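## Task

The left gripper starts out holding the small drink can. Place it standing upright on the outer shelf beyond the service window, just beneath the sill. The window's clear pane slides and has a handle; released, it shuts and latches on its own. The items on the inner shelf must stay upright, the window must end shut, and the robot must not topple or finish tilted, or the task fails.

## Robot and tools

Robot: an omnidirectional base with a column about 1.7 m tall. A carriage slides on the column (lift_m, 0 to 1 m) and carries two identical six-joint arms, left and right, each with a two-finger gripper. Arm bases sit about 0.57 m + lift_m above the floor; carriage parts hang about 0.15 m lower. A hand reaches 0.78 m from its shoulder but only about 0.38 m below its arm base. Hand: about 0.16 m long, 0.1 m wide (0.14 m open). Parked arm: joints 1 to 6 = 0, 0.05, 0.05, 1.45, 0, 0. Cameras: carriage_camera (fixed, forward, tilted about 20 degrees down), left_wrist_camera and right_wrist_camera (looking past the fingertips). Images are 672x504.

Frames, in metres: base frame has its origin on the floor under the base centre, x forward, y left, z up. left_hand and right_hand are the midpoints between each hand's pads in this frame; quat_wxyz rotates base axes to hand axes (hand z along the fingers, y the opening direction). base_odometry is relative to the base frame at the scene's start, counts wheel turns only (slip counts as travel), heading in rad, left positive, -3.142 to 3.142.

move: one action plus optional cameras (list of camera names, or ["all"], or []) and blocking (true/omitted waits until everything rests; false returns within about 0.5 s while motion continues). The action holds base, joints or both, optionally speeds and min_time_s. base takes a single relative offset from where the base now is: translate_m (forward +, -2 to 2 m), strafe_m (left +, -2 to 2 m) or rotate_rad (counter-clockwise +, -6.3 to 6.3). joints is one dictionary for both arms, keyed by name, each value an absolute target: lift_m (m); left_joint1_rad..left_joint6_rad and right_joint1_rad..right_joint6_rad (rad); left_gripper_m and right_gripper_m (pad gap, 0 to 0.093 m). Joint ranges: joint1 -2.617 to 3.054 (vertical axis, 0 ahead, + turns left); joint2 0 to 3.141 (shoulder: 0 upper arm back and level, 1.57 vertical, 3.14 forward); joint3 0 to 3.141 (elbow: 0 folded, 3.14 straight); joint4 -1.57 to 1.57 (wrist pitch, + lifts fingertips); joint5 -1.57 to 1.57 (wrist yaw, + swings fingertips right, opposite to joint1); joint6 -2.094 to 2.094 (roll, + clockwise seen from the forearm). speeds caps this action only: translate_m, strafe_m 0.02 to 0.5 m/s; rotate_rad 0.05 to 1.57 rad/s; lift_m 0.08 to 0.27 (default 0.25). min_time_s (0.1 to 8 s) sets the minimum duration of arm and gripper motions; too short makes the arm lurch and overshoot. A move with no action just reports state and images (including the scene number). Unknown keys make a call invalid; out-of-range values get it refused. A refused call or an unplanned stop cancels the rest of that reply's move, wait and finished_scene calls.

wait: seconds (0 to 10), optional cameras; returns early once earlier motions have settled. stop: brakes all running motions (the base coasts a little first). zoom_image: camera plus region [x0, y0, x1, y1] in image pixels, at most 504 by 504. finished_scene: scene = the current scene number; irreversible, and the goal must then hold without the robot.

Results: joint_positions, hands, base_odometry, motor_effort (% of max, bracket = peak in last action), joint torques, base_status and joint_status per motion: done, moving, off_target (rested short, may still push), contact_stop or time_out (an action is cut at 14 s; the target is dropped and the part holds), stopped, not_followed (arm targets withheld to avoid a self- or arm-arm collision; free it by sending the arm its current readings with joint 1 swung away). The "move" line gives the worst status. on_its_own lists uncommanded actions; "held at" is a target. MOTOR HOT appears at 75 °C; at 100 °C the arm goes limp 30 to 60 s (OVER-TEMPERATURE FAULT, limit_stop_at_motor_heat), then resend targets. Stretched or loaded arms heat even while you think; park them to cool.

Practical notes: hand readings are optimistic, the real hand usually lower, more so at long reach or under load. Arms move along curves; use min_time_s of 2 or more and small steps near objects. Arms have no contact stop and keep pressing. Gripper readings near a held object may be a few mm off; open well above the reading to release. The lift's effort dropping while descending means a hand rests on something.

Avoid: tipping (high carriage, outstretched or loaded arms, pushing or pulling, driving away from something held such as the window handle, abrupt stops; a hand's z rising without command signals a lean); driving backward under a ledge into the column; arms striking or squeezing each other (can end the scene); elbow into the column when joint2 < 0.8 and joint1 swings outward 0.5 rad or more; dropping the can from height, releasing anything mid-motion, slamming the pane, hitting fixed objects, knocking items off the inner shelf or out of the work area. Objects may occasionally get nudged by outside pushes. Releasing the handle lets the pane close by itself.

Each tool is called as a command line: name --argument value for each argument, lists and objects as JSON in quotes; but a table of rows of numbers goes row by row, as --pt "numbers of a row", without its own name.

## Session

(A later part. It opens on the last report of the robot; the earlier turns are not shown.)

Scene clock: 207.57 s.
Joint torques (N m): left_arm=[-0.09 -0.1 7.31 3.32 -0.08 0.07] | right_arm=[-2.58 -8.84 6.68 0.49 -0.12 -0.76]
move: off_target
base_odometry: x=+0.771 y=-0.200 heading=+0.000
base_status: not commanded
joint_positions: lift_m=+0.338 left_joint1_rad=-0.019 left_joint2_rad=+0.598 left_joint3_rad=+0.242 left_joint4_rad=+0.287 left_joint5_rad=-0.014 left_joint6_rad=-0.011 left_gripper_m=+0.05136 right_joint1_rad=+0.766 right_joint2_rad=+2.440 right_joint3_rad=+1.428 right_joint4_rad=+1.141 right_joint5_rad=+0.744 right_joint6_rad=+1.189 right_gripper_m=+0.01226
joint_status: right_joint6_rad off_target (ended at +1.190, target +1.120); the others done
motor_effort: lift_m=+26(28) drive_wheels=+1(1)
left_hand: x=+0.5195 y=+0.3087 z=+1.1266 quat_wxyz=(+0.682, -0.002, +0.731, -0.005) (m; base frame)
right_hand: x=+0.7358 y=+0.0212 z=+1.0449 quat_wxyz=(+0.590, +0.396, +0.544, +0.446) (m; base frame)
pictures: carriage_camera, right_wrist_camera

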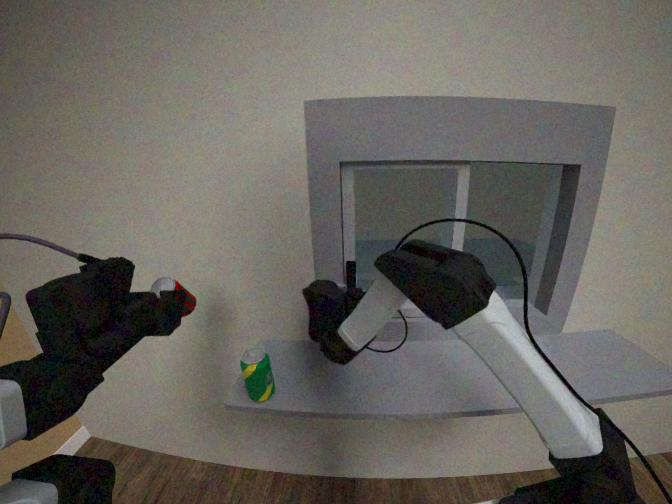

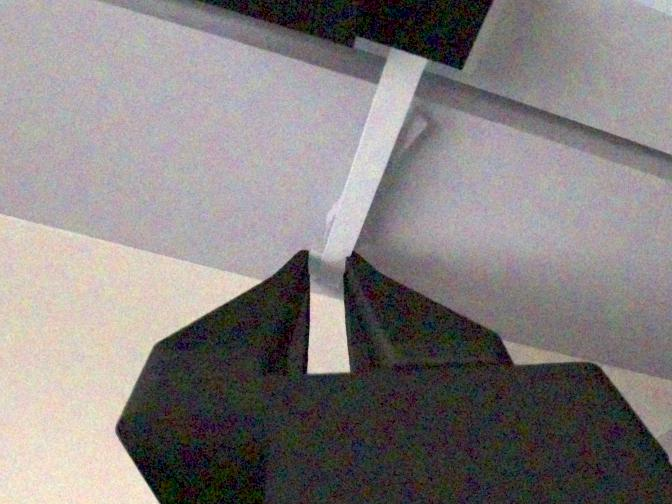

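move --joints '{"lift_m": 0.305, "right_joint6_rad": 0.95}' --speeds '{"lift_m": 0.08}' --min_time_s 0.8 --cameras '["right_wrist_camera", "carriage_camera"]'

zoom_image --camera "carriage_camera" --region '[290, 220, 410, 310]'

Scene clock: 214.00 s.
Joint torques (N m): left_arm=[-0.1 0.01 7.65 3.28 -0.07 0.07] | right_arm=[-2.91 -8.85 4.9 1.39 0.24 -0.14]
move: done
base_odometry: x=+0.770 y=-0.200 heading=+0.000
base_status: not commanded
joint_positions: lift_m=+0.305 left_joint1_rad=-0.019 left_joint2_rad=+0.598 left_joint3_rad=+0.241 left_joint4_rad=+0.286 left_joint5_rad=-0.014 left_joint6_rad=-0.011 left_gripper_m=+0.05136 right_joint1_rad=+0.770 right_joint2_rad=+2.438 right_joint3_rad=+1.451 right_joint4_rad=+1.065 right_joint5_rad=+0.709 right_joint6_rad=+0.958 right_gripper_m=+0.00407
joint_status: all done
on_its_own: right_gripper_m moved -0.00820 to your old target +0.00400
motor_effort: lift_m=+27(27) drive_wheels=+1(1)
left_hand: x=+0.5195 y=+0.3087 z=+1.0929 quat_wxyz=(+0.682, -0.002, +0.732, -0.005) (m; base frame)
right_hand: x=+0.7380 y=+0.0327 z=+1.0068 quat_wxyz=(+0.626, +0.314, +0.610, +0.370) (m; base frame)
pictures: carriage_camera, right_wrist_camera

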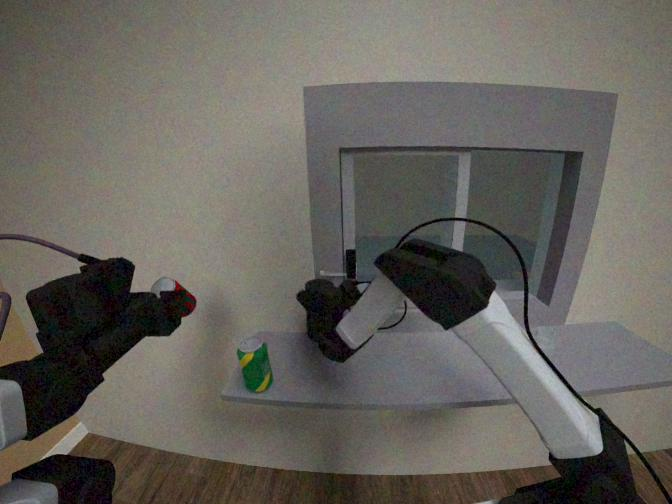

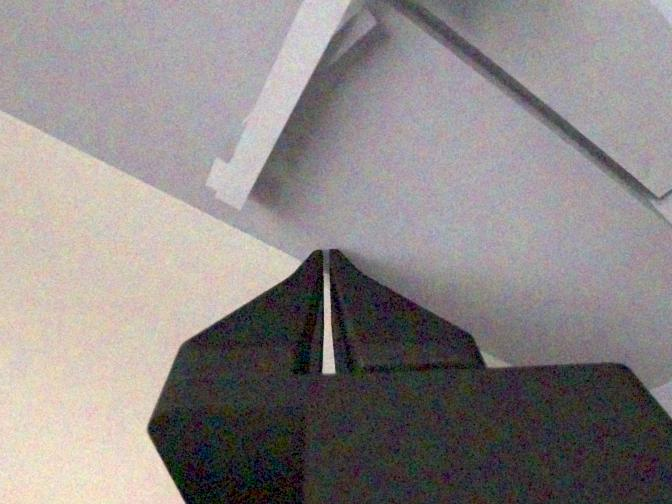

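Scaled by 4.200 from the camera's 672x504 image, which has a finer 960x720 frame.

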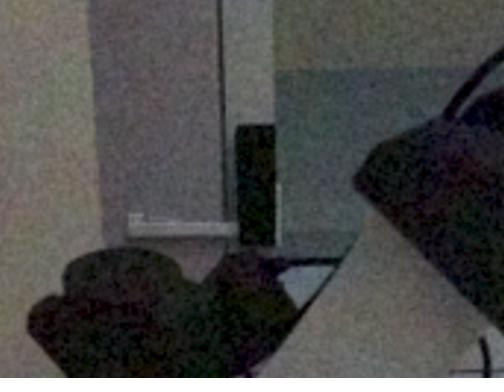

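zoom_image --camera "right_wrist_camera" --region '[180, 0, 480, 225]'

Scaled by 1.680 from the camera's 672x504 image, which has a finer 960x720 frame.

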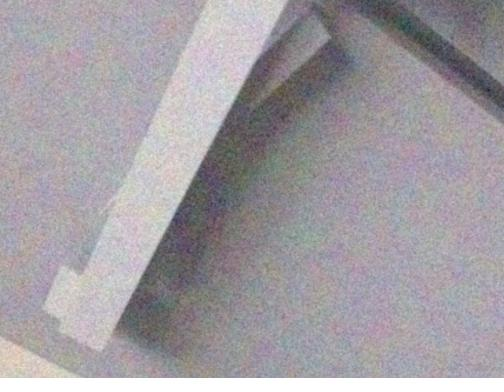

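move --joints '{"right_joint1_rad": 0.661, "right_joint2_rad": 2.172, "right_joint3_rad": 1.066, "right_joint4_rad": 1.106, "right_joint5_rad": 0.311, "right_joint6_rad": 0, "right_gripper_m": 0.0}' --min_time_s 1.5

move --joints '{"right_joint1_rad": 0.606, "right_joint2_rad": 2.253, "right_joint3_rad": 1.22, "right_joint4_rad": 1.033, "right_joint5_rad": 0.256}' --min_time_s 1.5 --cameras '["right_wrist_camera", "carriage_camera"]'

zoom_image --camera "carriage_camera" --region '[290, 220, 410, 310]'

Scene clock: 236.97 s.
Joint torques (N m): left_arm=[-0.25 -0.06 7.5 3.31 -0.09 0.06] | right_arm=[-0.91 -12.12 3.93 2.3 -0.09 -0.07]
move: done
base_odometry: x=+0.771 y=-0.200 heading=+0.000
base_status: not commanded
joint_positions: lift_m=+0.305 left_joint1_rad=-0.019 left_joint2_rad=+0.598 left_joint3_rad=+0.241 left_joint4_rad=+0.286 left_joint5_rad=-0.014 left_joint6_rad=-0.011 left_gripper_m=+0.05136 right_joint1_rad=+0.670 right_joint2_rad=+2.214 right_joint3_rad=+1.080 right_joint4_rad=+1.093 right_joint5_rad=+0.320 right_joint6_rad=+0.011 right_gripper_m=+0.00073
joint_status: all done
motor_effort: lift_m=+26(28) drive_wheels=+1(1)
left_hand: x=+0.5195 y=+0.3087 z=+1.0929 quat_wxyz=(+0.682, -0.002, +0.732, -0.005) (m; base frame)
right_hand: x=+0.7048 y=+0.0024 z=+0.9959 quat_wxyz=(+0.683, -0.126, +0.710, +0.120) (m; base frame)
pictures: none

Scene clock: 238.77 s.
Joint torques (N m): left_arm=[-0.1 -0.13 7.51 3.28 -0.09 0.08] | right_arm=[-1.36 -7.95 8.05 2.07 0 -0.09]
move: done
base_odometry: x=+0.771 y=-0.200 heading=+0.000
base_status: not commanded
joint_positions: lift_m=+0.305 left_joint1_rad=-0.019 left_joint2_rad=+0.598 left_joint3_rad=+0.241 left_joint4_rad=+0.286 left_joint5_rad=-0.014 left_joint6_rad=-0.011 left_gripper_m=+0.05136 right_joint1_rad=+0.620 right_joint2_rad=+2.234 right_joint3_rad=+1.187 right_joint4_rad=+1.041 right_joint5_rad=+0.254 right_joint6_rad=+0.009 right_gripper_m=+0.00073
joint_status: all done
motor_effort: lift_m=+24(28) drive_wheels=+1(1)
left_hand: x=+0.5195 y=+0.3087 z=+1.0929 quat_wxyz=(+0.682, -0.002, +0.732, -0.005) (m; base frame)
right_hand: x=+0.7331 y=+0.0009 z=+1.0157 quat_wxyz=(+0.693, -0.126, +0.698, +0.131) (m; base frame)
pictures: carriage_camera, right_wrist_camera

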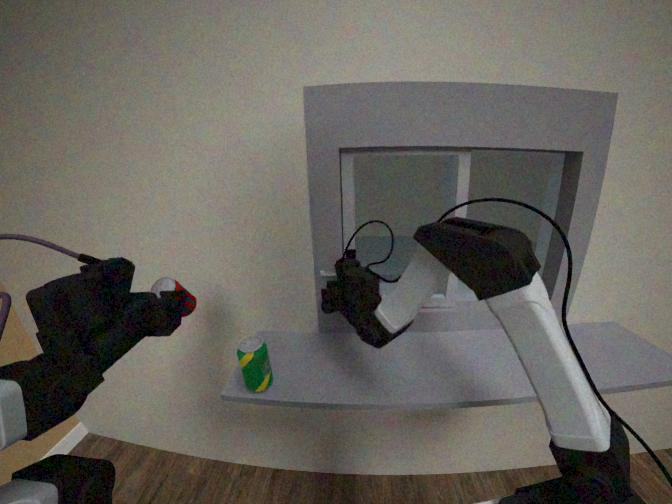

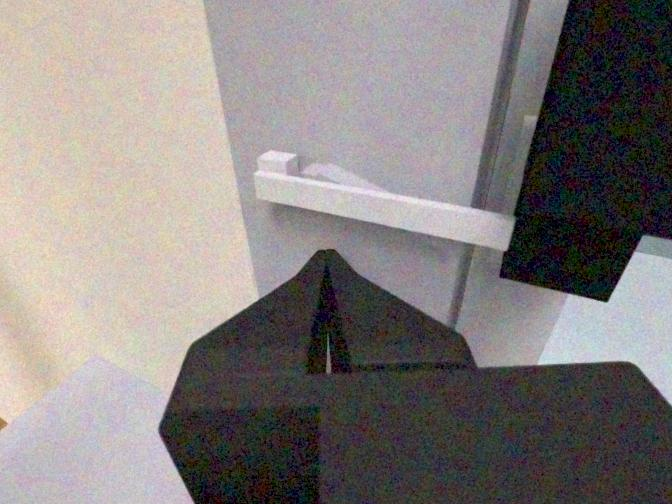

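Scaled by 4.200 from the camera's 672x504 image, which has a finer 960x720 frame.

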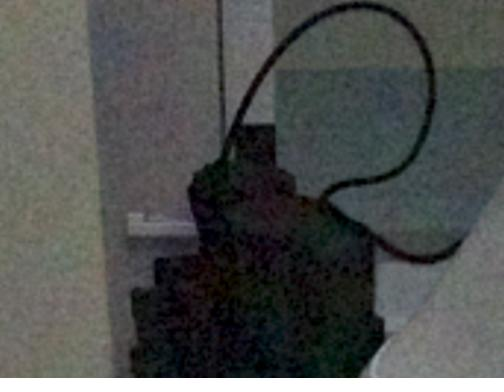

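move --joints '{"right_joint1_rad": 0.59, "right_joint2_rad": 2.275, "right_joint3_rad": 1.26, "right_joint4_rad": 1.015, "right_joint5_rad": 0.24}' --min_time_s 1

move --joints '{"lift_m": 0.37}' --speeds '{"lift_m": 0.08}' --cameras '["right_wrist_camera", "carriage_camera"]'

zoom_image --camera "carriage_camera" --region '[290, 230, 410, 320]'

Scene clock: 246.13 s.
Joint torques (N m): left_arm=[-0.23 -0.13 7.6 3.3 -0.07 0.09] | right_arm=[-2.73 -8.02 8.83 2.07 0.28 -0.08]
move: off_target
base_odometry: x=+0.771 y=-0.200 heading=+0.000
base_status: not commanded
joint_positions: lift_m=+0.305 left_joint1_rad=-0.019 left_joint2_rad=+0.598 left_joint3_rad=+0.241 left_joint4_rad=+0.286 left_joint5_rad=-0.014 left_joint6_rad=-0.011 left_gripper_m=+0.05136 right_joint1_rad=+0.620 right_joint2_rad=+2.255 right_joint3_rad=+1.219 right_joint4_rad=+1.025 right_joint5_rad=+0.209 right_joint6_rad=+0.008 right_gripper_m=+0.00073
joint_status: right_joint1_rad off_target (ended at +0.620, target +0.590); right_joint5_rad off_target (ended at +0.209, target +0.240); the others done
motor_effort: lift_m=+26(29) drive_wheels=+1(1)
left_hand: x=+0.5195 y=+0.3087 z=+1.0929 quat_wxyz=(+0.682, -0.002, +0.732, -0.005) (m; base frame)
right_hand: x=+0.7352 y=+0.0117 z=+1.0130 quat_wxyz=(+0.688, -0.143, +0.696, +0.146) (m; base frame)
pictures: none

Scene clock: 247.33 s.
Joint torques (N m): left_arm=[-0.25 -0.08 7.56 3.23 -0.09 0.05] | right_arm=[-2.59 -10.24 8.62 3.35 0.36 -0.07]
move: done
base_odometry: x=+0.771 y=-0.200 heading=+0.000
base_status: not commanded
joint_positions: lift_m=+0.370 left_joint1_rad=-0.019 left_joint2_rad=+0.598 left_joint3_rad=+0.240 left_joint4_rad=+0.292 left_joint5_rad=-0.014 left_joint6_rad=-0.011 left_gripper_m=+0.05136 right_joint1_rad=+0.618 right_joint2_rad=+2.283 right_joint3_rad=+1.219 right_joint4_rad=+0.910 right_joint5_rad=+0.208 right_joint6_rad=+0.008 right_gripper_m=+0.00073
joint_status: all done
motor_effort: lift_m=+26(30) drive_wheels=+1(1)
left_hand: x=+0.5196 y=+0.3087 z=+1.1590 quat_wxyz=(+0.684, -0.002, +0.730, -0.005) (m; base frame)
right_hand: x=+0.7338 y=+0.0097 z=+1.0336 quat_wxyz=(+0.640, -0.163, +0.741, +0.124) (m; base frame)
pictures: carriage_camera, right_wrist_camera

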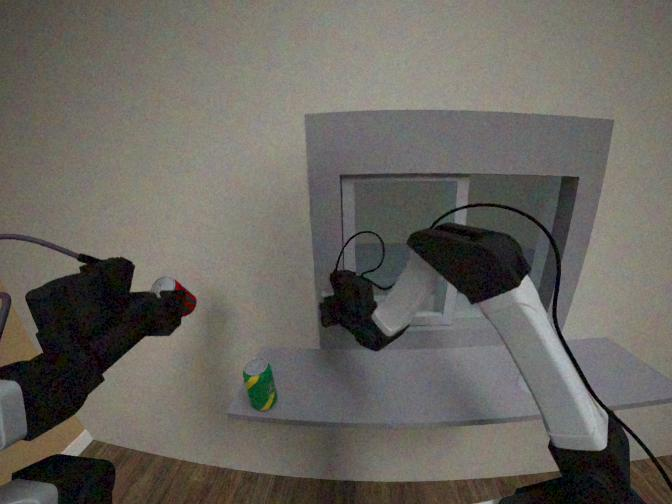

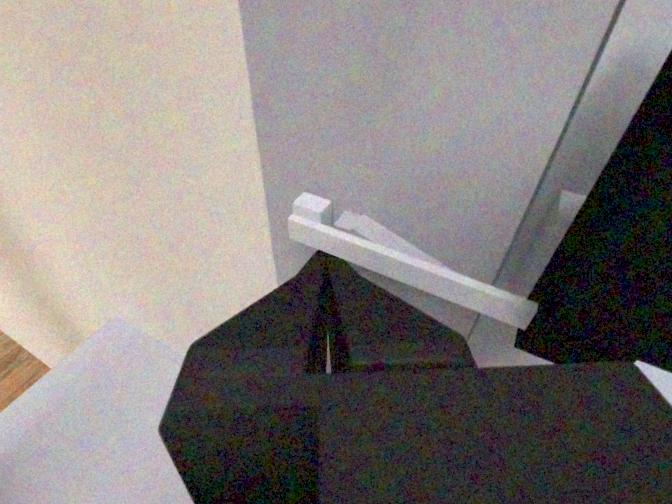

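Scaled by 4.200 from the camera's 672x504 image, which has a finer 960x720 frame.

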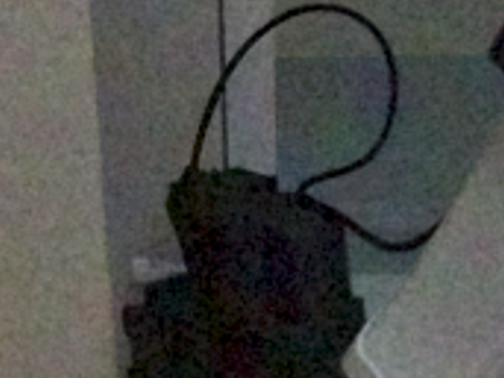

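move --joints '{"lift_m": 0.41, "right_joint1_rad": 0.625, "right_joint5_rad": 0.225}' --speeds '{"lift_m": 0.08}' --cameras '["right_wrist_camera", "carriage_camera"]'

zoom_image --camera "carriage_camera" --region '[290, 250, 410, 340]'

Scene clock: 255.00 s.
Joint torques (N m): left_arm=[-0.14 -0.14 7.64 3.23 -0.08 0.04] | right_arm=[-1.05 -10.95 8.38 3.55 0.34 -0.07]
move: off_target
base_odometry: x=+0.771 y=-0.200 heading=+0.000
base_status: not commanded
joint_positions: lift_m=+0.410 left_joint1_rad=-0.019 left_joint2_rad=+0.598 left_joint3_rad=+0.239 left_joint4_rad=+0.294 left_joint5_rad=-0.014 left_joint6_rad=-0.011 left_gripper_m=+0.05136 right_joint1_rad=+0.635 right_joint2_rad=+2.291 right_joint3_rad=+1.222 right_joint4_rad=+0.892 right_joint5_rad=+0.192 right_joint6_rad=+0.008 right_gripper_m=+0.00072
joint_status: right_joint5_rad off_target (ended at +0.192, target +0.225); the others done
motor_effort: lift_m=+30(30) drive_wheels=+0(1)
left_hand: x=+0.5196 y=+0.3087 z=+1.1990 quat_wxyz=(+0.684, -0.002, +0.730, -0.005) (m; base frame)
right_hand: x=+0.7270 y=+0.0207 z=+1.0660 quat_wxyz=(+0.630, -0.177, +0.745, +0.132) (m; base frame)
pictures: carriage_camera, right_wrist_camera

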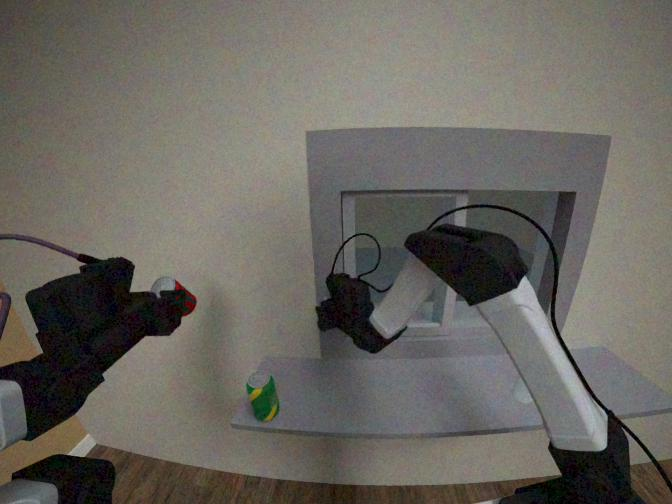

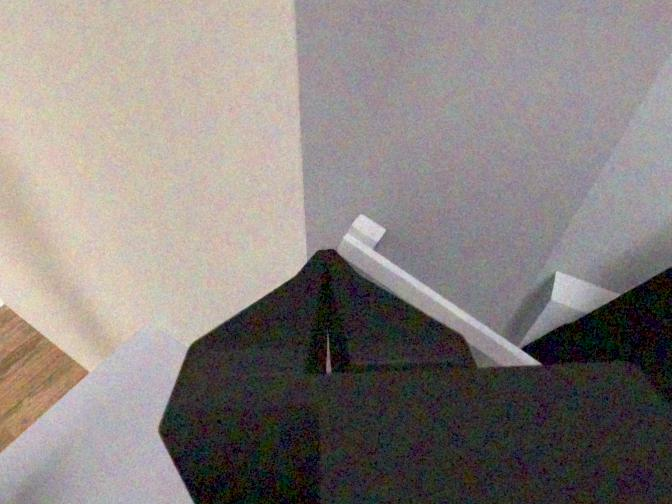

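Scaled by 4.200 from the camera's 672x504 image, which has a finer 960x720 frame.

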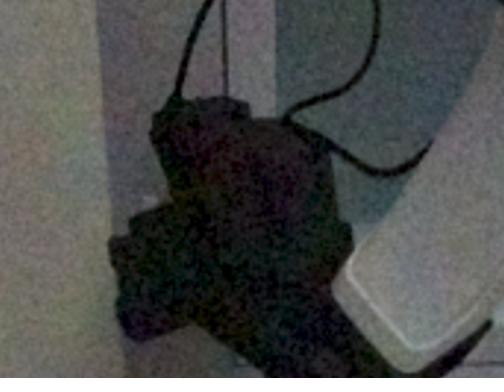

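move --base '{"strafe_m": -0.05}' --joints '{"lift_m": 0.42}' --speeds '{"strafe_m": 0.06, "lift_m": 0.08}' --cameras '["right_wrist_camera", "carriage_camera"]'

zoom_image --camera "carriage_camera" --region '[290, 170, 500, 340]'

Scene clock: 260.67 s.
Joint torques (N m): left_arm=[-0.08 -0.24 7.57 3.19 -0.09 0.06] | right_arm=[-1.13 -11.03 6.91 2.38 0.43 -0.07]
move: done
base_odometry: x=+0.771 y=-0.250 heading=+0.000
base_status: done
joint_positions: lift_m=+0.420 left_joint1_rad=-0.019 left_joint2_rad=+0.598 left_joint3_rad=+0.239 left_joint4_rad=+0.294 left_joint5_rad=-0.014 left_joint6_rad=-0.011 left_gripper_m=+0.05136 right_joint1_rad=+0.636 right_joint2_rad=+2.293 right_joint3_rad=+1.241 right_joint4_rad=+0.999 right_joint5_rad=+0.184 right_joint6_rad=+0.007 right_gripper_m=+0.00072
joint_status: all done
motor_effort: lift_m=+24(30) drive_wheels=-1(8)
left_hand: x=+0.5196 y=+0.3087 z=+1.2089 quat_wxyz=(+0.684, -0.002, +0.730, -0.005) (m; base frame)
right_hand: x=+0.7316 y=+0.0265 z=+1.1084 quat_wxyz=(+0.671, -0.163, +0.707, +0.153) (m; base frame)
pictures: carriage_camera, right_wrist_camera

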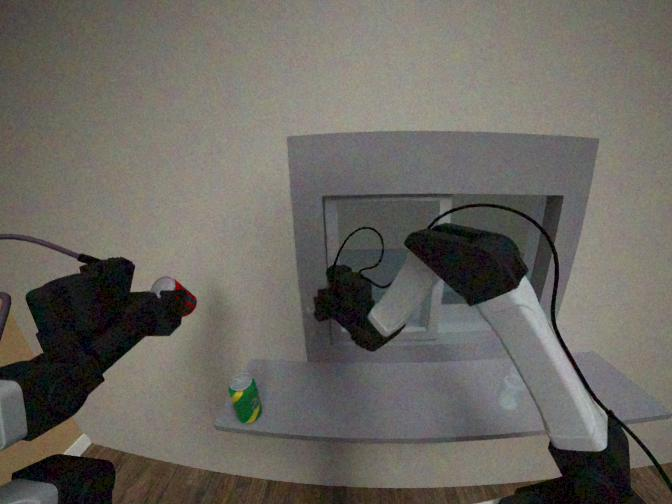

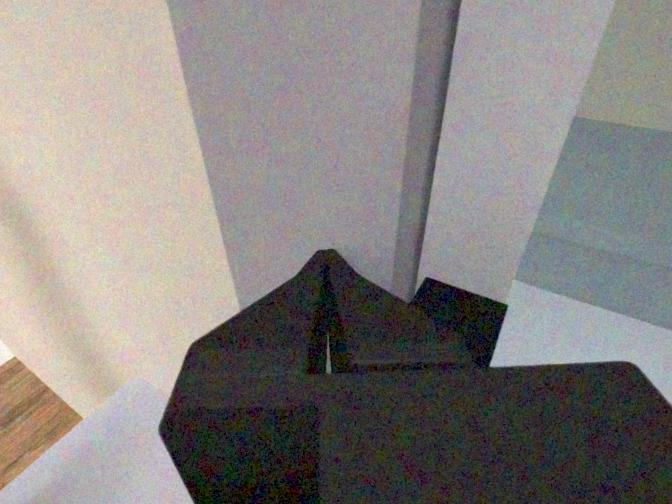

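Scaled by 2.400 from the camera's 672x504 image, which has a finer 960x720 frame.

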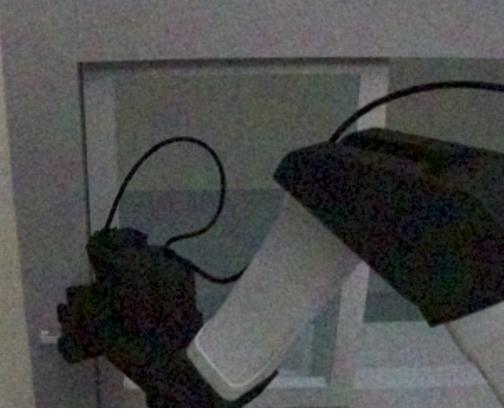

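move --joints '{"right_joint1_rad": 0.841, "right_joint2_rad": 2.352, "right_joint3_rad": 1.289, "right_joint4_rad": 1.063, "right_joint5_rad": 0.941}' --min_time_s 1.2

move --joints '{"lift_m": 0.33}'

move --joints '{"right_joint1_rad": 0.766, "right_joint2_rad": 2.445, "right_joint3_rad": 1.479, "right_joint4_rad": 0.966, "right_joint5_rad": 0.866}' --min_time_s 1.2 --cameras '["right_wrist_camera", "carriage_camera"]'

Scene clock: 286.30 s.
Joint torques (N m): left_arm=[-0.13 -0.13 7.57 3.22 -0.07 0.08] | right_arm=[0.43 -8.31 7.41 2.01 0.03 -0.07]
move: done
base_odometry: x=+0.771 y=-0.250 heading=+0.000
base_status: not commanded
joint_positions: lift_m=+0.420 left_joint1_rad=-0.019 left_joint2_rad=+0.598 left_joint3_rad=+0.239 left_joint4_rad=+0.294 left_joint5_rad=-0.014 left_joint6_rad=-0.011 left_gripper_m=+0.05136 right_joint1_rad=+0.834 right_joint2_rad=+2.334 right_joint3_rad=+1.260 right_joint4_rad=+1.050 right_joint5_rad=+0.932 right_joint6_rad=+0.007 right_gripper_m=+0.00072
joint_status: all done
motor_effort: lift_m=+25(27) drive_wheels=-1(1)
left_hand: x=+0.5196 y=+0.3087 z=+1.2089 quat_wxyz=(+0.684, -0.002, +0.730, -0.005) (m; base frame)
right_hand: x=+0.6928 y=+0.0014 z=+1.1061 quat_wxyz=(+0.701, +0.031, +0.711, -0.038) (m; base frame)
pictures: none

Scene clock: 287.20 s.
Joint torques (N m): left_arm=[-0.17 -0.17 7.79 3.33 -0.08 0.07] | right_arm=[0.43 -9.69 6.63 1.97 0.06 -0.07]
move: done
base_odometry: x=+0.771 y=-0.250 heading=+0.000
base_status: not commanded
joint_positions: lift_m=+0.330 left_joint1_rad=-0.019 left_joint2_rad=+0.598 left_joint3_rad=+0.239 left_joint4_rad=+0.281 left_joint5_rad=-0.014 left_joint6_rad=-0.011 left_gripper_m=+0.05136 right_joint1_rad=+0.834 right_joint2_rad=+2.348 right_joint3_rad=+1.270 right_joint4_rad=+1.055 right_joint5_rad=+0.934 right_joint6_rad=+0.007 right_gripper_m=+0.00072
joint_status: all done
motor_effort: lift_m=+26(28) drive_wheels=-1(1)
left_hand: x=+0.5193 y=+0.3087 z=+1.1153 quat_wxyz=(+0.679, -0.002, +0.734, -0.005) (m; base frame)
right_hand: x=+0.6940 y=+0.0023 z=+1.0129 quat_wxyz=(+0.701, +0.032, +0.711, -0.039) (m; base frame)
pictures: none

Scene clock: 288.70 s.
Joint torques (N m): left_arm=[-0.13 -0.16 7.72 3.34 -0.09 0.05] | right_arm=[-0.8 -9.1 7.88 1.86 -0.12 -0.07]
move: done
base_odometry: x=+0.771 y=-0.250 heading=+0.000
base_status: not commanded
joint_positions: lift_m=+0.330 left_joint1_rad=-0.019 left_joint2_rad=+0.598 left_joint3_rad=+0.239 left_joint4_rad=+0.282 left_joint5_rad=-0.014 left_joint6_rad=-0.011 left_gripper_m=+0.05136 right_joint1_rad=+0.773 right_joint2_rad=+2.427 right_joint3_rad=+1.448 right_joint4_rad=+0.971 right_joint5_rad=+0.878 right_joint6_rad=+0.007 right_gripper_m=+0.00072
joint_status: all done
motor_effort: lift_m=+26(28) drive_wheels=-1(1)
left_hand: x=+0.5193 y=+0.3087 z=+1.1155 quat_wxyz=(+0.679, -0.002, +0.734, -0.005) (m; base frame)
right_hand: x=+0.7363 y=+0.0053 z=+1.0181 quat_wxyz=(+0.705, +0.038, +0.708, -0.036) (m; base frame)
pictures: carriage_camera, right_wrist_camera

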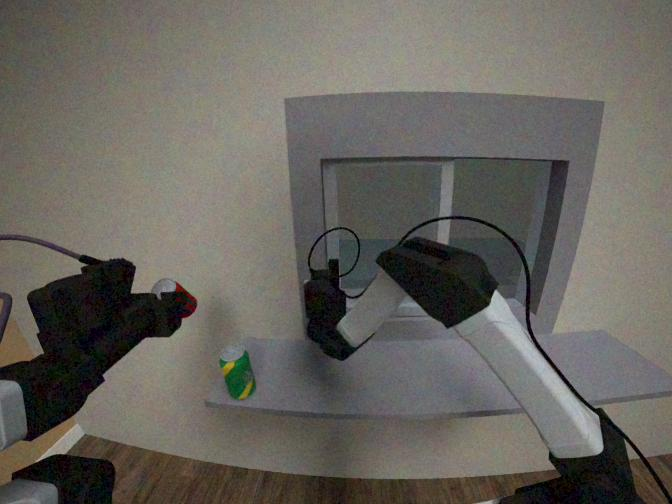

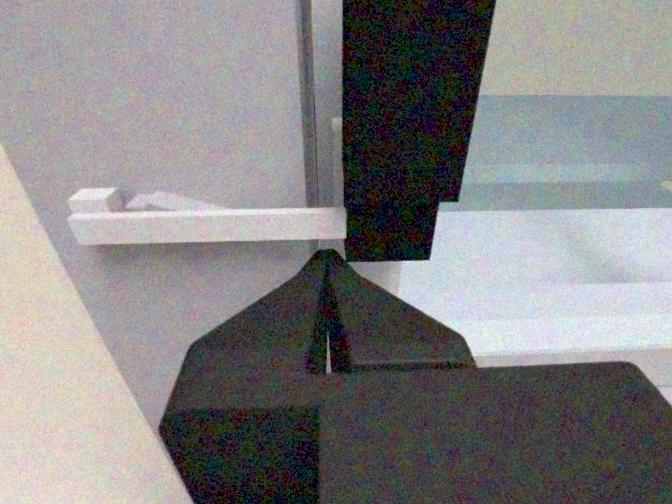

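move --joints '{"right_joint1_rad": 0.79, "right_joint5_rad": 0.875}'

move --joints '{"lift_m": 0.395}' --speeds '{"lift_m": 0.08}' --cameras '["right_wrist_camera", "carriage_camera"]'

Scene clock: 293.70 s.
Joint torques (N m): left_arm=[-0.14 -0.28 7.66 3.33 -0.07 0.09] | right_arm=[1.07 -9.11 7.91 1.85 -0.07 -0.06]
move: done
base_odometry: x=+0.771 y=-0.250 heading=+0.000
base_status: not commanded
joint_positions: lift_m=+0.330 left_joint1_rad=-0.019 left_joint2_rad=+0.598 left_joint3_rad=+0.239 left_joint4_rad=+0.282 left_joint5_rad=-0.014 left_joint6_rad=-0.011 left_gripper_m=+0.05136 right_joint1_rad=+0.776 right_joint2_rad=+2.427 right_joint3_rad=+1.448 right_joint4_rad=+0.971 right_joint5_rad=+0.881 right_joint6_rad=+0.007 right_gripper_m=+0.00072
joint_status: all done
motor_effort: lift_m=+25(27) drive_wheels=-1(1)
left_hand: x=+0.5193 y=+0.3087 z=+1.1155 quat_wxyz=(+0.679, -0.002, +0.734, -0.005) (m; base frame)
right_hand: x=+0.7355 y=+0.0059 z=+1.0180 quat_wxyz=(+0.704, +0.038, +0.708, -0.037) (m; base frame)
pictures: none

Scene clock: 294.90 s.
Joint torques (N m): left_arm=[-0.18 -0.23 7.66 3.23 -0.1 0.06] | right_arm=[0.49 -12.14 7.79 3.26 -0.08 -0.06]
move: done
base_odometry: x=+0.771 y=-0.250 heading=+0.000
base_status: not commanded
joint_positions: lift_m=+0.395 left_joint1_rad=-0.019 left_joint2_rad=+0.598 left_joint3_rad=+0.238 left_joint4_rad=+0.292 left_joint5_rad=-0.014 left_joint6_rad=-0.011 left_gripper_m=+0.05136 right_joint1_rad=+0.783 right_joint2_rad=+2.466 right_joint3_rad=+1.448 right_joint4_rad=+0.843 right_joint5_rad=+0.889 right_joint6_rad=+0.007 right_gripper_m=+0.00072
joint_status: all done
motor_effort: lift_m=+25(30) drive_wheels=-1(1)
left_hand: x=+0.5195 y=+0.3087 z=+1.1829 quat_wxyz=(+0.683, -0.002, +0.731, -0.005) (m; base frame)
right_hand: x=+0.7311 y=+0.0059 z=+1.0376 quat_wxyz=(+0.662, -0.005, +0.745, -0.081) (m; base frame)
pictures: carriage_camera, right_wrist_camera

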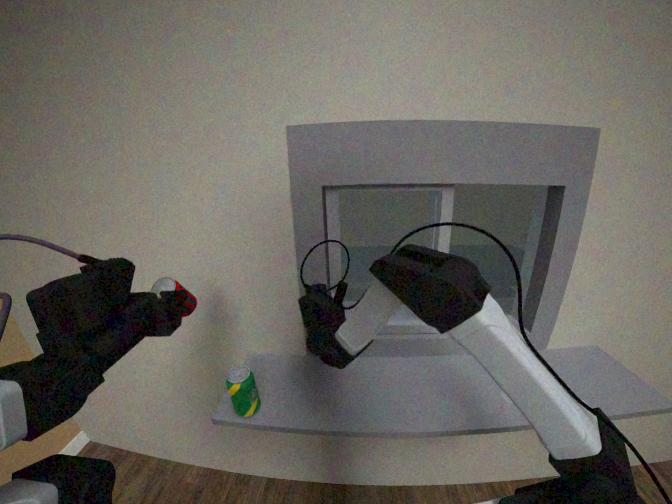

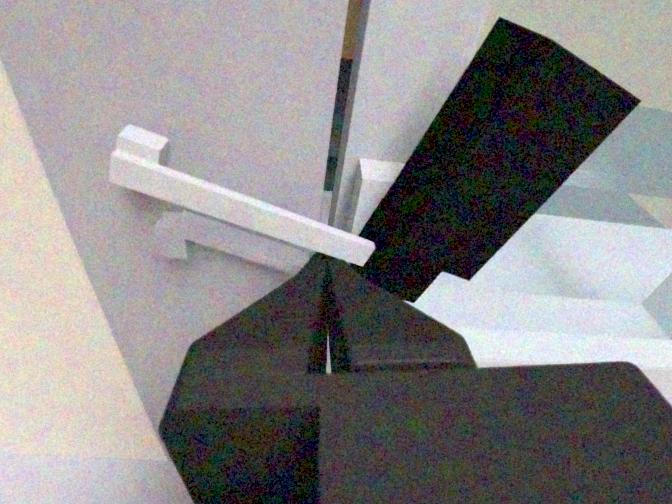

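move --base '{"strafe_m": -0.06}' --joints '{"lift_m": 0.405}' --speeds '{"strafe_m": 0.08, "lift_m": 0.08}' --cameras '["right_wrist_camera", "carriage_camera"]'

Scene clock: 300.20 s.
Joint torques (N m): left_arm=[-0.2 -0.14 7.73 3.2 -0.07 0.07] | right_arm=[-1.78 -12.66 7.79 3.27 0.47 -0.05]
move: done
base_odometry: x=+0.771 y=-0.310 heading=+0.000
base_status: done
joint_positions: lift_m=+0.405 left_joint1_rad=-0.019 left_joint2_rad=+0.598 left_joint3_rad=+0.238 left_joint4_rad=+0.294 left_joint5_rad=-0.014 left_joint6_rad=-0.011 left_gripper_m=+0.05136 right_joint1_rad=+0.810 right_joint2_rad=+2.472 right_joint3_rad=+1.448 right_joint4_rad=+0.845 right_joint5_rad=+0.839 right_joint6_rad=+0.007 right_gripper_m=+0.00072
joint_status: all done
motor_effort: lift_m=+28(30) drive_wheels=-1(7)
left_hand: x=+0.5195 y=+0.3087 z=+1.1932 quat_wxyz=(+0.683, -0.002, +0.730, -0.005) (m; base frame)
right_hand: x=+0.7225 y=+0.0282 z=+1.0433 quat_wxyz=(+0.662, -0.033, +0.747, -0.054) (m; base frame)
pictures: carriage_camera, right_wrist_camera

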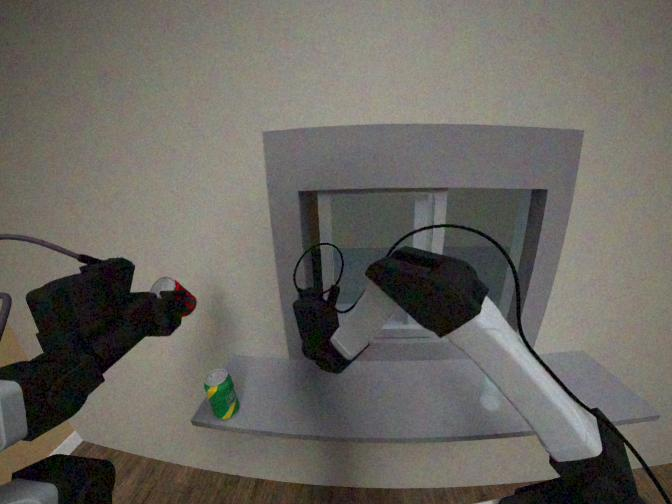

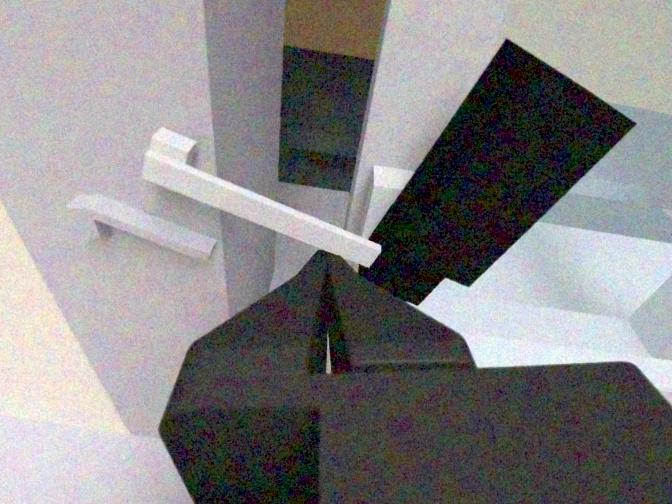

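move --base '{"strafe_m": -0.24}' --speeds '{"strafe_m": 0.1}' --cameras '["right_wrist_camera", "carriage_camera"]'

zoom_image --camera "carriage_camera" --region '[180, 150, 480, 375]'

Scene clock: 307.93 s.
Joint torques (N m): left_arm=[-0.09 -0.17 7.71 3.21 -0.07 0.06] | right_arm=[-3.41 -12.63 7.98 3.39 0.4 -0.06]
move: done
base_odometry: x=+0.771 y=-0.550 heading=+0.000
base_status: done
joint_positions: lift_m=+0.405 left_joint1_rad=-0.019 left_joint2_rad=+0.598 left_joint3_rad=+0.238 left_joint4_rad=+0.294 left_joint5_rad=-0.014 left_joint6_rad=-0.011 left_gripper_m=+0.05136 right_joint1_rad=+0.827 right_joint2_rad=+2.472 right_joint3_rad=+1.448 right_joint4_rad=+0.834 right_joint5_rad=+0.839 right_joint6_rad=+0.007 right_gripper_m=+0.00072
joint_status: not commanded
motor_effort: lift_m=+27(29) drive_wheels=-2(9)
left_hand: x=+0.5195 y=+0.3087 z=+1.1932 quat_wxyz=(+0.683, -0.002, +0.730, -0.005) (m; base frame)
right_hand: x=+0.7164 y=+0.0364 z=+1.0412 quat_wxyz=(+0.659, -0.043, +0.749, -0.052) (m; base frame)
pictures: carriage_camera, right_wrist_camera

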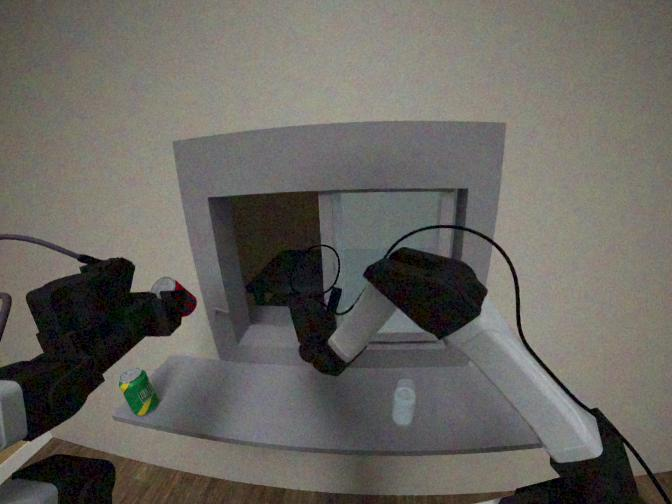

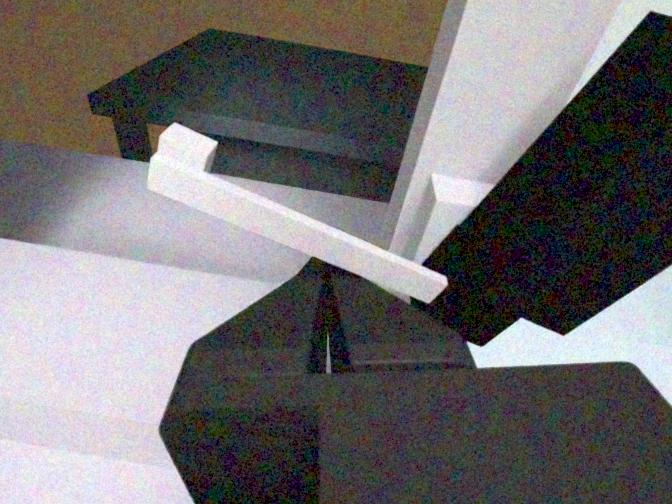

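Scaled by 1.680 from the camera's 672x504 image, which has a finer 960x720 frame.

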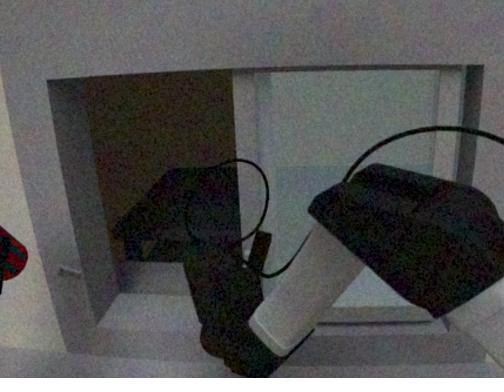

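move --base '{"translate_m": 0.1}' --joints '{"right_joint1_rad": 0.912, "right_joint2_rad": 2.321, "right_joint3_rad": 1.226, "right_joint4_rad": 1.095, "right_joint5_rad": 1.012}' --speeds '{"translate_m": 0.05}' --min_time_s 2.4 --cameras '["all"]'

zoom_image --camera "carriage_camera" --region '[130, 150, 430, 400]'

Scene clock: 332.83 s.
Joint torques (N m): left_arm=[-0.16 -0.1 7.73 3.22 -0.06 0.09] | right_arm=[-4.92 -16.5 5.48 2.91 0.4 -0.05]
move: off_target
MOTOR HOT: joint 2 (shoulder) of the right arm reports 82 °C; the controller stops that arm at 100 °C. To cool a motor, set the load down, stop pushing, or move to a pose that needs little force.
base_odometry: x=+0.871 y=-0.550 heading=+0.000
base_status: done
joint_positions: lift_m=+0.405 left_joint1_rad=-0.019 left_joint2_rad=+0.598 left_joint3_rad=+0.238 left_joint4_rad=+0.293 left_joint5_rad=-0.014 left_joint6_rad=-0.011 left_gripper_m=+0.05136 right_joint1_rad=+0.968 right_joint2_rad=+2.412 right_joint3_rad=+1.217 right_joint4_rad=+0.996 right_joint5_rad=+0.979 right_joint6_rad=+0.007 right_gripper_m=+0.00071
joint_status: right_joint1_rad off_target (ended at +0.968, target +0.912); right_joint4_rad off_target (ended at +0.996, target +1.095); right_joint5_rad off_target (ended at +0.979, target +1.012); the others done
motor_effort: lift_m=+25(28) drive_wheels=+1(6)
left_hand: x=+0.5195 y=+0.3087 z=+1.1931 quat_wxyz=(+0.683, -0.002, +0.730, -0.005) (m; base frame)
right_hand: x=+0.6396 y=+0.0429 z=+1.0277 quat_wxyz=(+0.664, -0.051, +0.743, -0.060) (m; base frame)
pictures: carriage_camera, left_wrist_camera, right_wrist_camera

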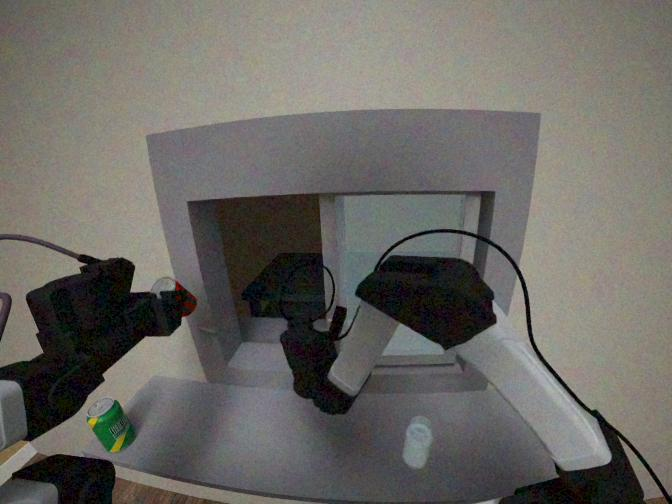

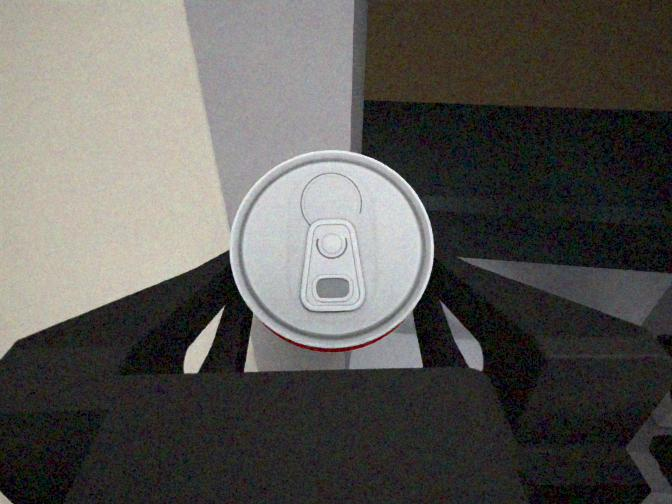

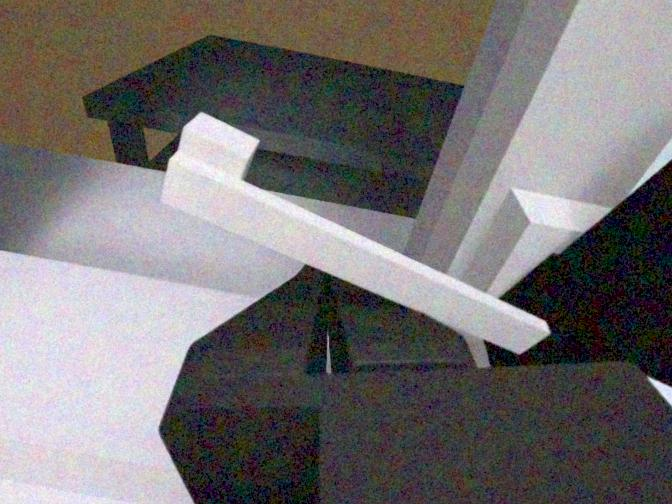

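Scaled by 1.680 from the camera's 672x504 image, which has a finer 960x720 frame.

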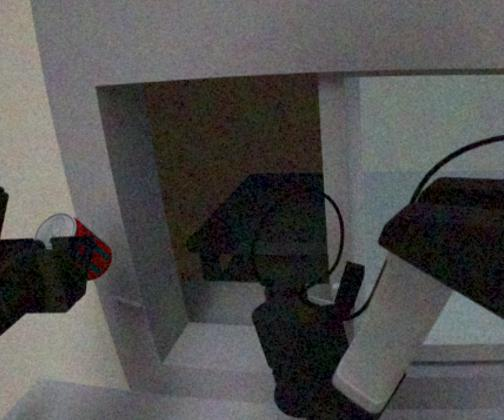

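move --joints '{"right_joint1_rad": 0.829, "right_joint2_rad": 2.579, "right_joint3_rad": 1.373, "right_joint4_rad": 1.106, "right_joint5_rad": 0.879}' --min_time_s 1.2 --cameras '["all"]'

Scene clock: 342.30 s.
Joint torques (N m): left_arm=[-0.12 -0.28 7.83 3.23 -0.06 0.08] | right_arm=[-9.85 -8.25 8.39 1.46 -0.9 0.14]
move: off_target
MOTOR HOT: still on. Joint 2 (shoulder) of the right arm reports 90 °C.
base_odometry: x=+0.871 y=-0.550 heading=+0.000
base_status: not commanded
joint_positions: lift_m=+0.405 left_joint1_rad=-0.019 left_joint2_rad=+0.599 left_joint3_rad=+0.238 left_joint4_rad=+0.292 left_joint5_rad=-0.014 left_joint6_rad=-0.011 left_gripper_m=+0.05136 right_joint1_rad=+0.943 right_joint2_rad=+2.554 right_joint3_rad=+1.325 right_joint4_rad=+1.145 right_joint5_rad=+0.970 right_joint6_rad=-0.013 right_gripper_m=+0.00075
joint_status: right_joint1_rad off_target (ended at +0.943, target +0.829); right_joint5_rad off_target (ended at +0.970, target +0.879); the others done
motor_effort: lift_m=+25(28) drive_wheels=+3(3)
left_hand: x=+0.5195 y=+0.3087 z=+1.1927 quat_wxyz=(+0.682, -0.002, +0.731, -0.005) (m; base frame)
right_hand: x=+0.6591 y=+0.0489 z=+1.0123 quat_wxyz=(+0.689, -0.019, +0.723, -0.039) (m; base frame)
pictures: carriage_camera, left_wrist_camera, right_wrist_camera

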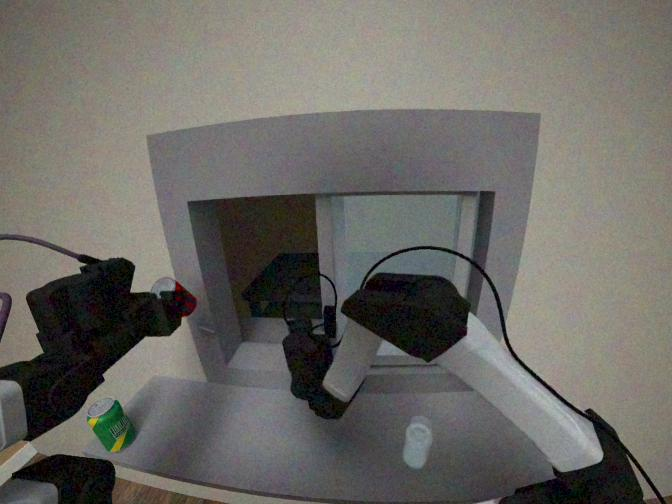

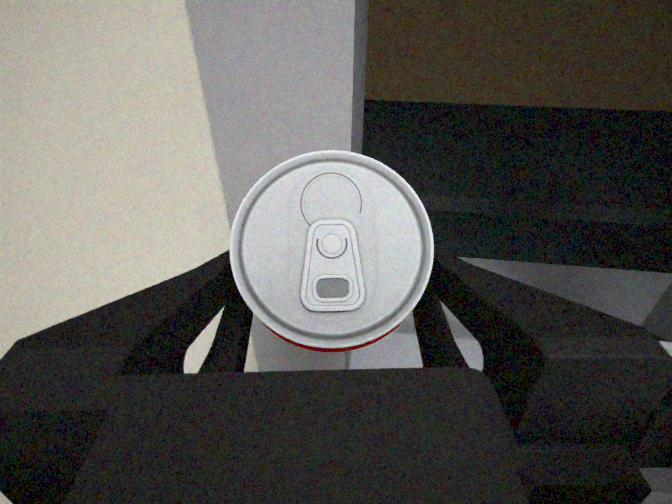

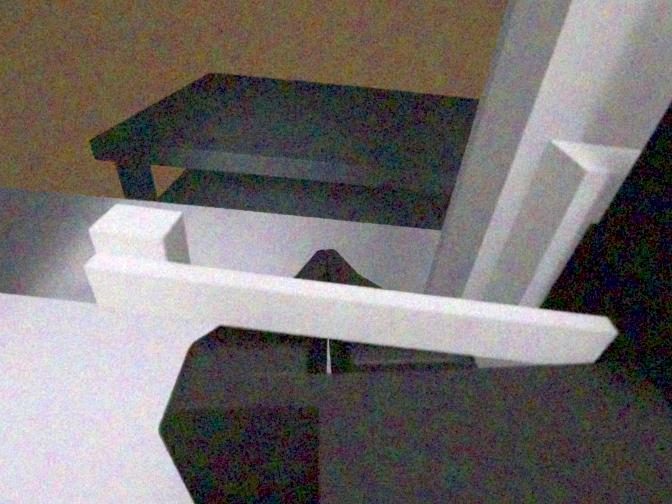

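move --joints '{"right_joint1_rad": 0.90, "right_joint2_rad": 2.54, "right_joint3_rad": 1.36, "right_joint4_rad": 1.08, "right_joint5_rad": 0.92}' --min_time_s 0.8 --cameras '["carriage_camera", "right_wrist_camera"]'

zoom_image --camera "carriage_camera" --region '[180, 170, 430, 410]'

Scene clock: 349.00 s.
Joint torques (N m): left_arm=[-0.28 -0.2 7.68 3.26 -0.09 0.07] | right_arm=[-4.45 -11.22 7.36 1.53 -0.45 0.15]
move: off_target
MOTOR HOT: still on. Joint 2 (shoulder) of the right arm reports 85 °C.
base_odometry: x=+0.871 y=-0.550 heading=+0.000
base_status: not commanded
joint_positions: lift_m=+0.405 left_joint1_rad=-0.019 left_joint2_rad=+0.599 left_joint3_rad=+0.238 left_joint4_rad=+0.292 left_joint5_rad=-0.014 left_joint6_rad=-0.011 left_gripper_m=+0.05136 right_joint1_rad=+0.950 right_joint2_rad=+2.554 right_joint3_rad=+1.325 right_joint4_rad=+1.115 right_joint5_rad=+0.968 right_joint6_rad=-0.013 right_gripper_m=+0.00075
joint_status: right_joint1_rad off_target (ended at +0.950, target +0.900); right_joint5_rad off_target (ended at +0.968, target +0.920); the others done
motor_effort: lift_m=+26(28) drive_wheels=+3(3)
left_hand: x=+0.5195 y=+0.3087 z=+1.1927 quat_wxyz=(+0.682, -0.002, +0.731, -0.005) (m; base frame)
right_hand: x=+0.6561 y=+0.0522 z=+1.0073 quat_wxyz=(+0.683, -0.031, +0.729, -0.044) (m; base frame)
pictures: carriage_camera, right_wrist_camera

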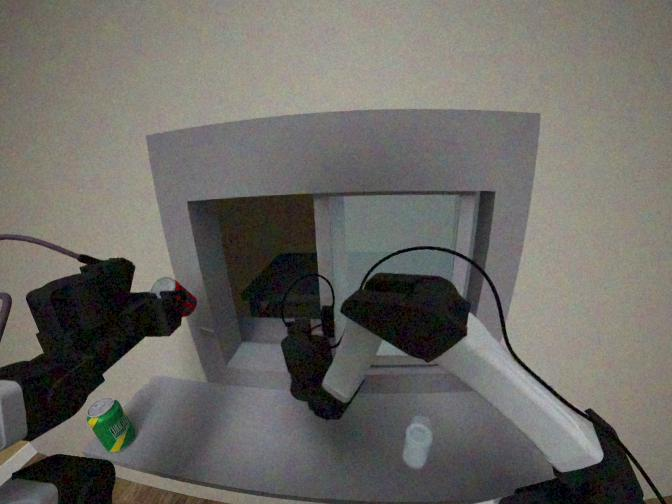

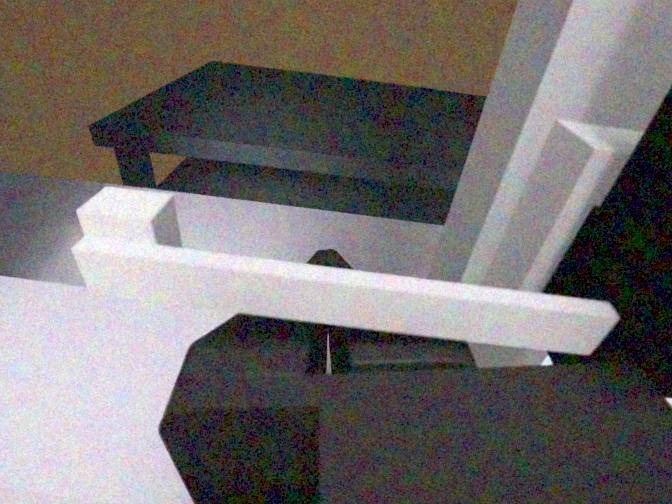

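Scaled by 2.016 from the camera's 672x504 image, which has a finer 960x720 frame.

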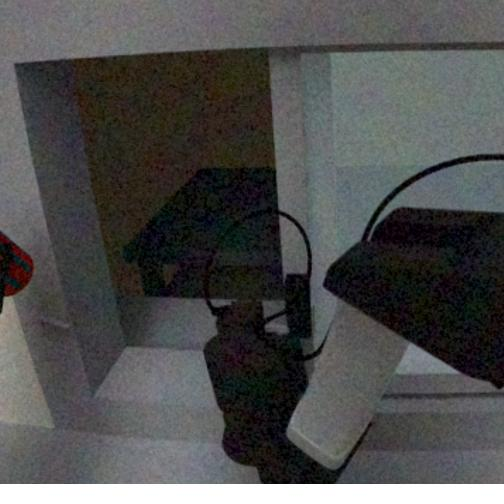

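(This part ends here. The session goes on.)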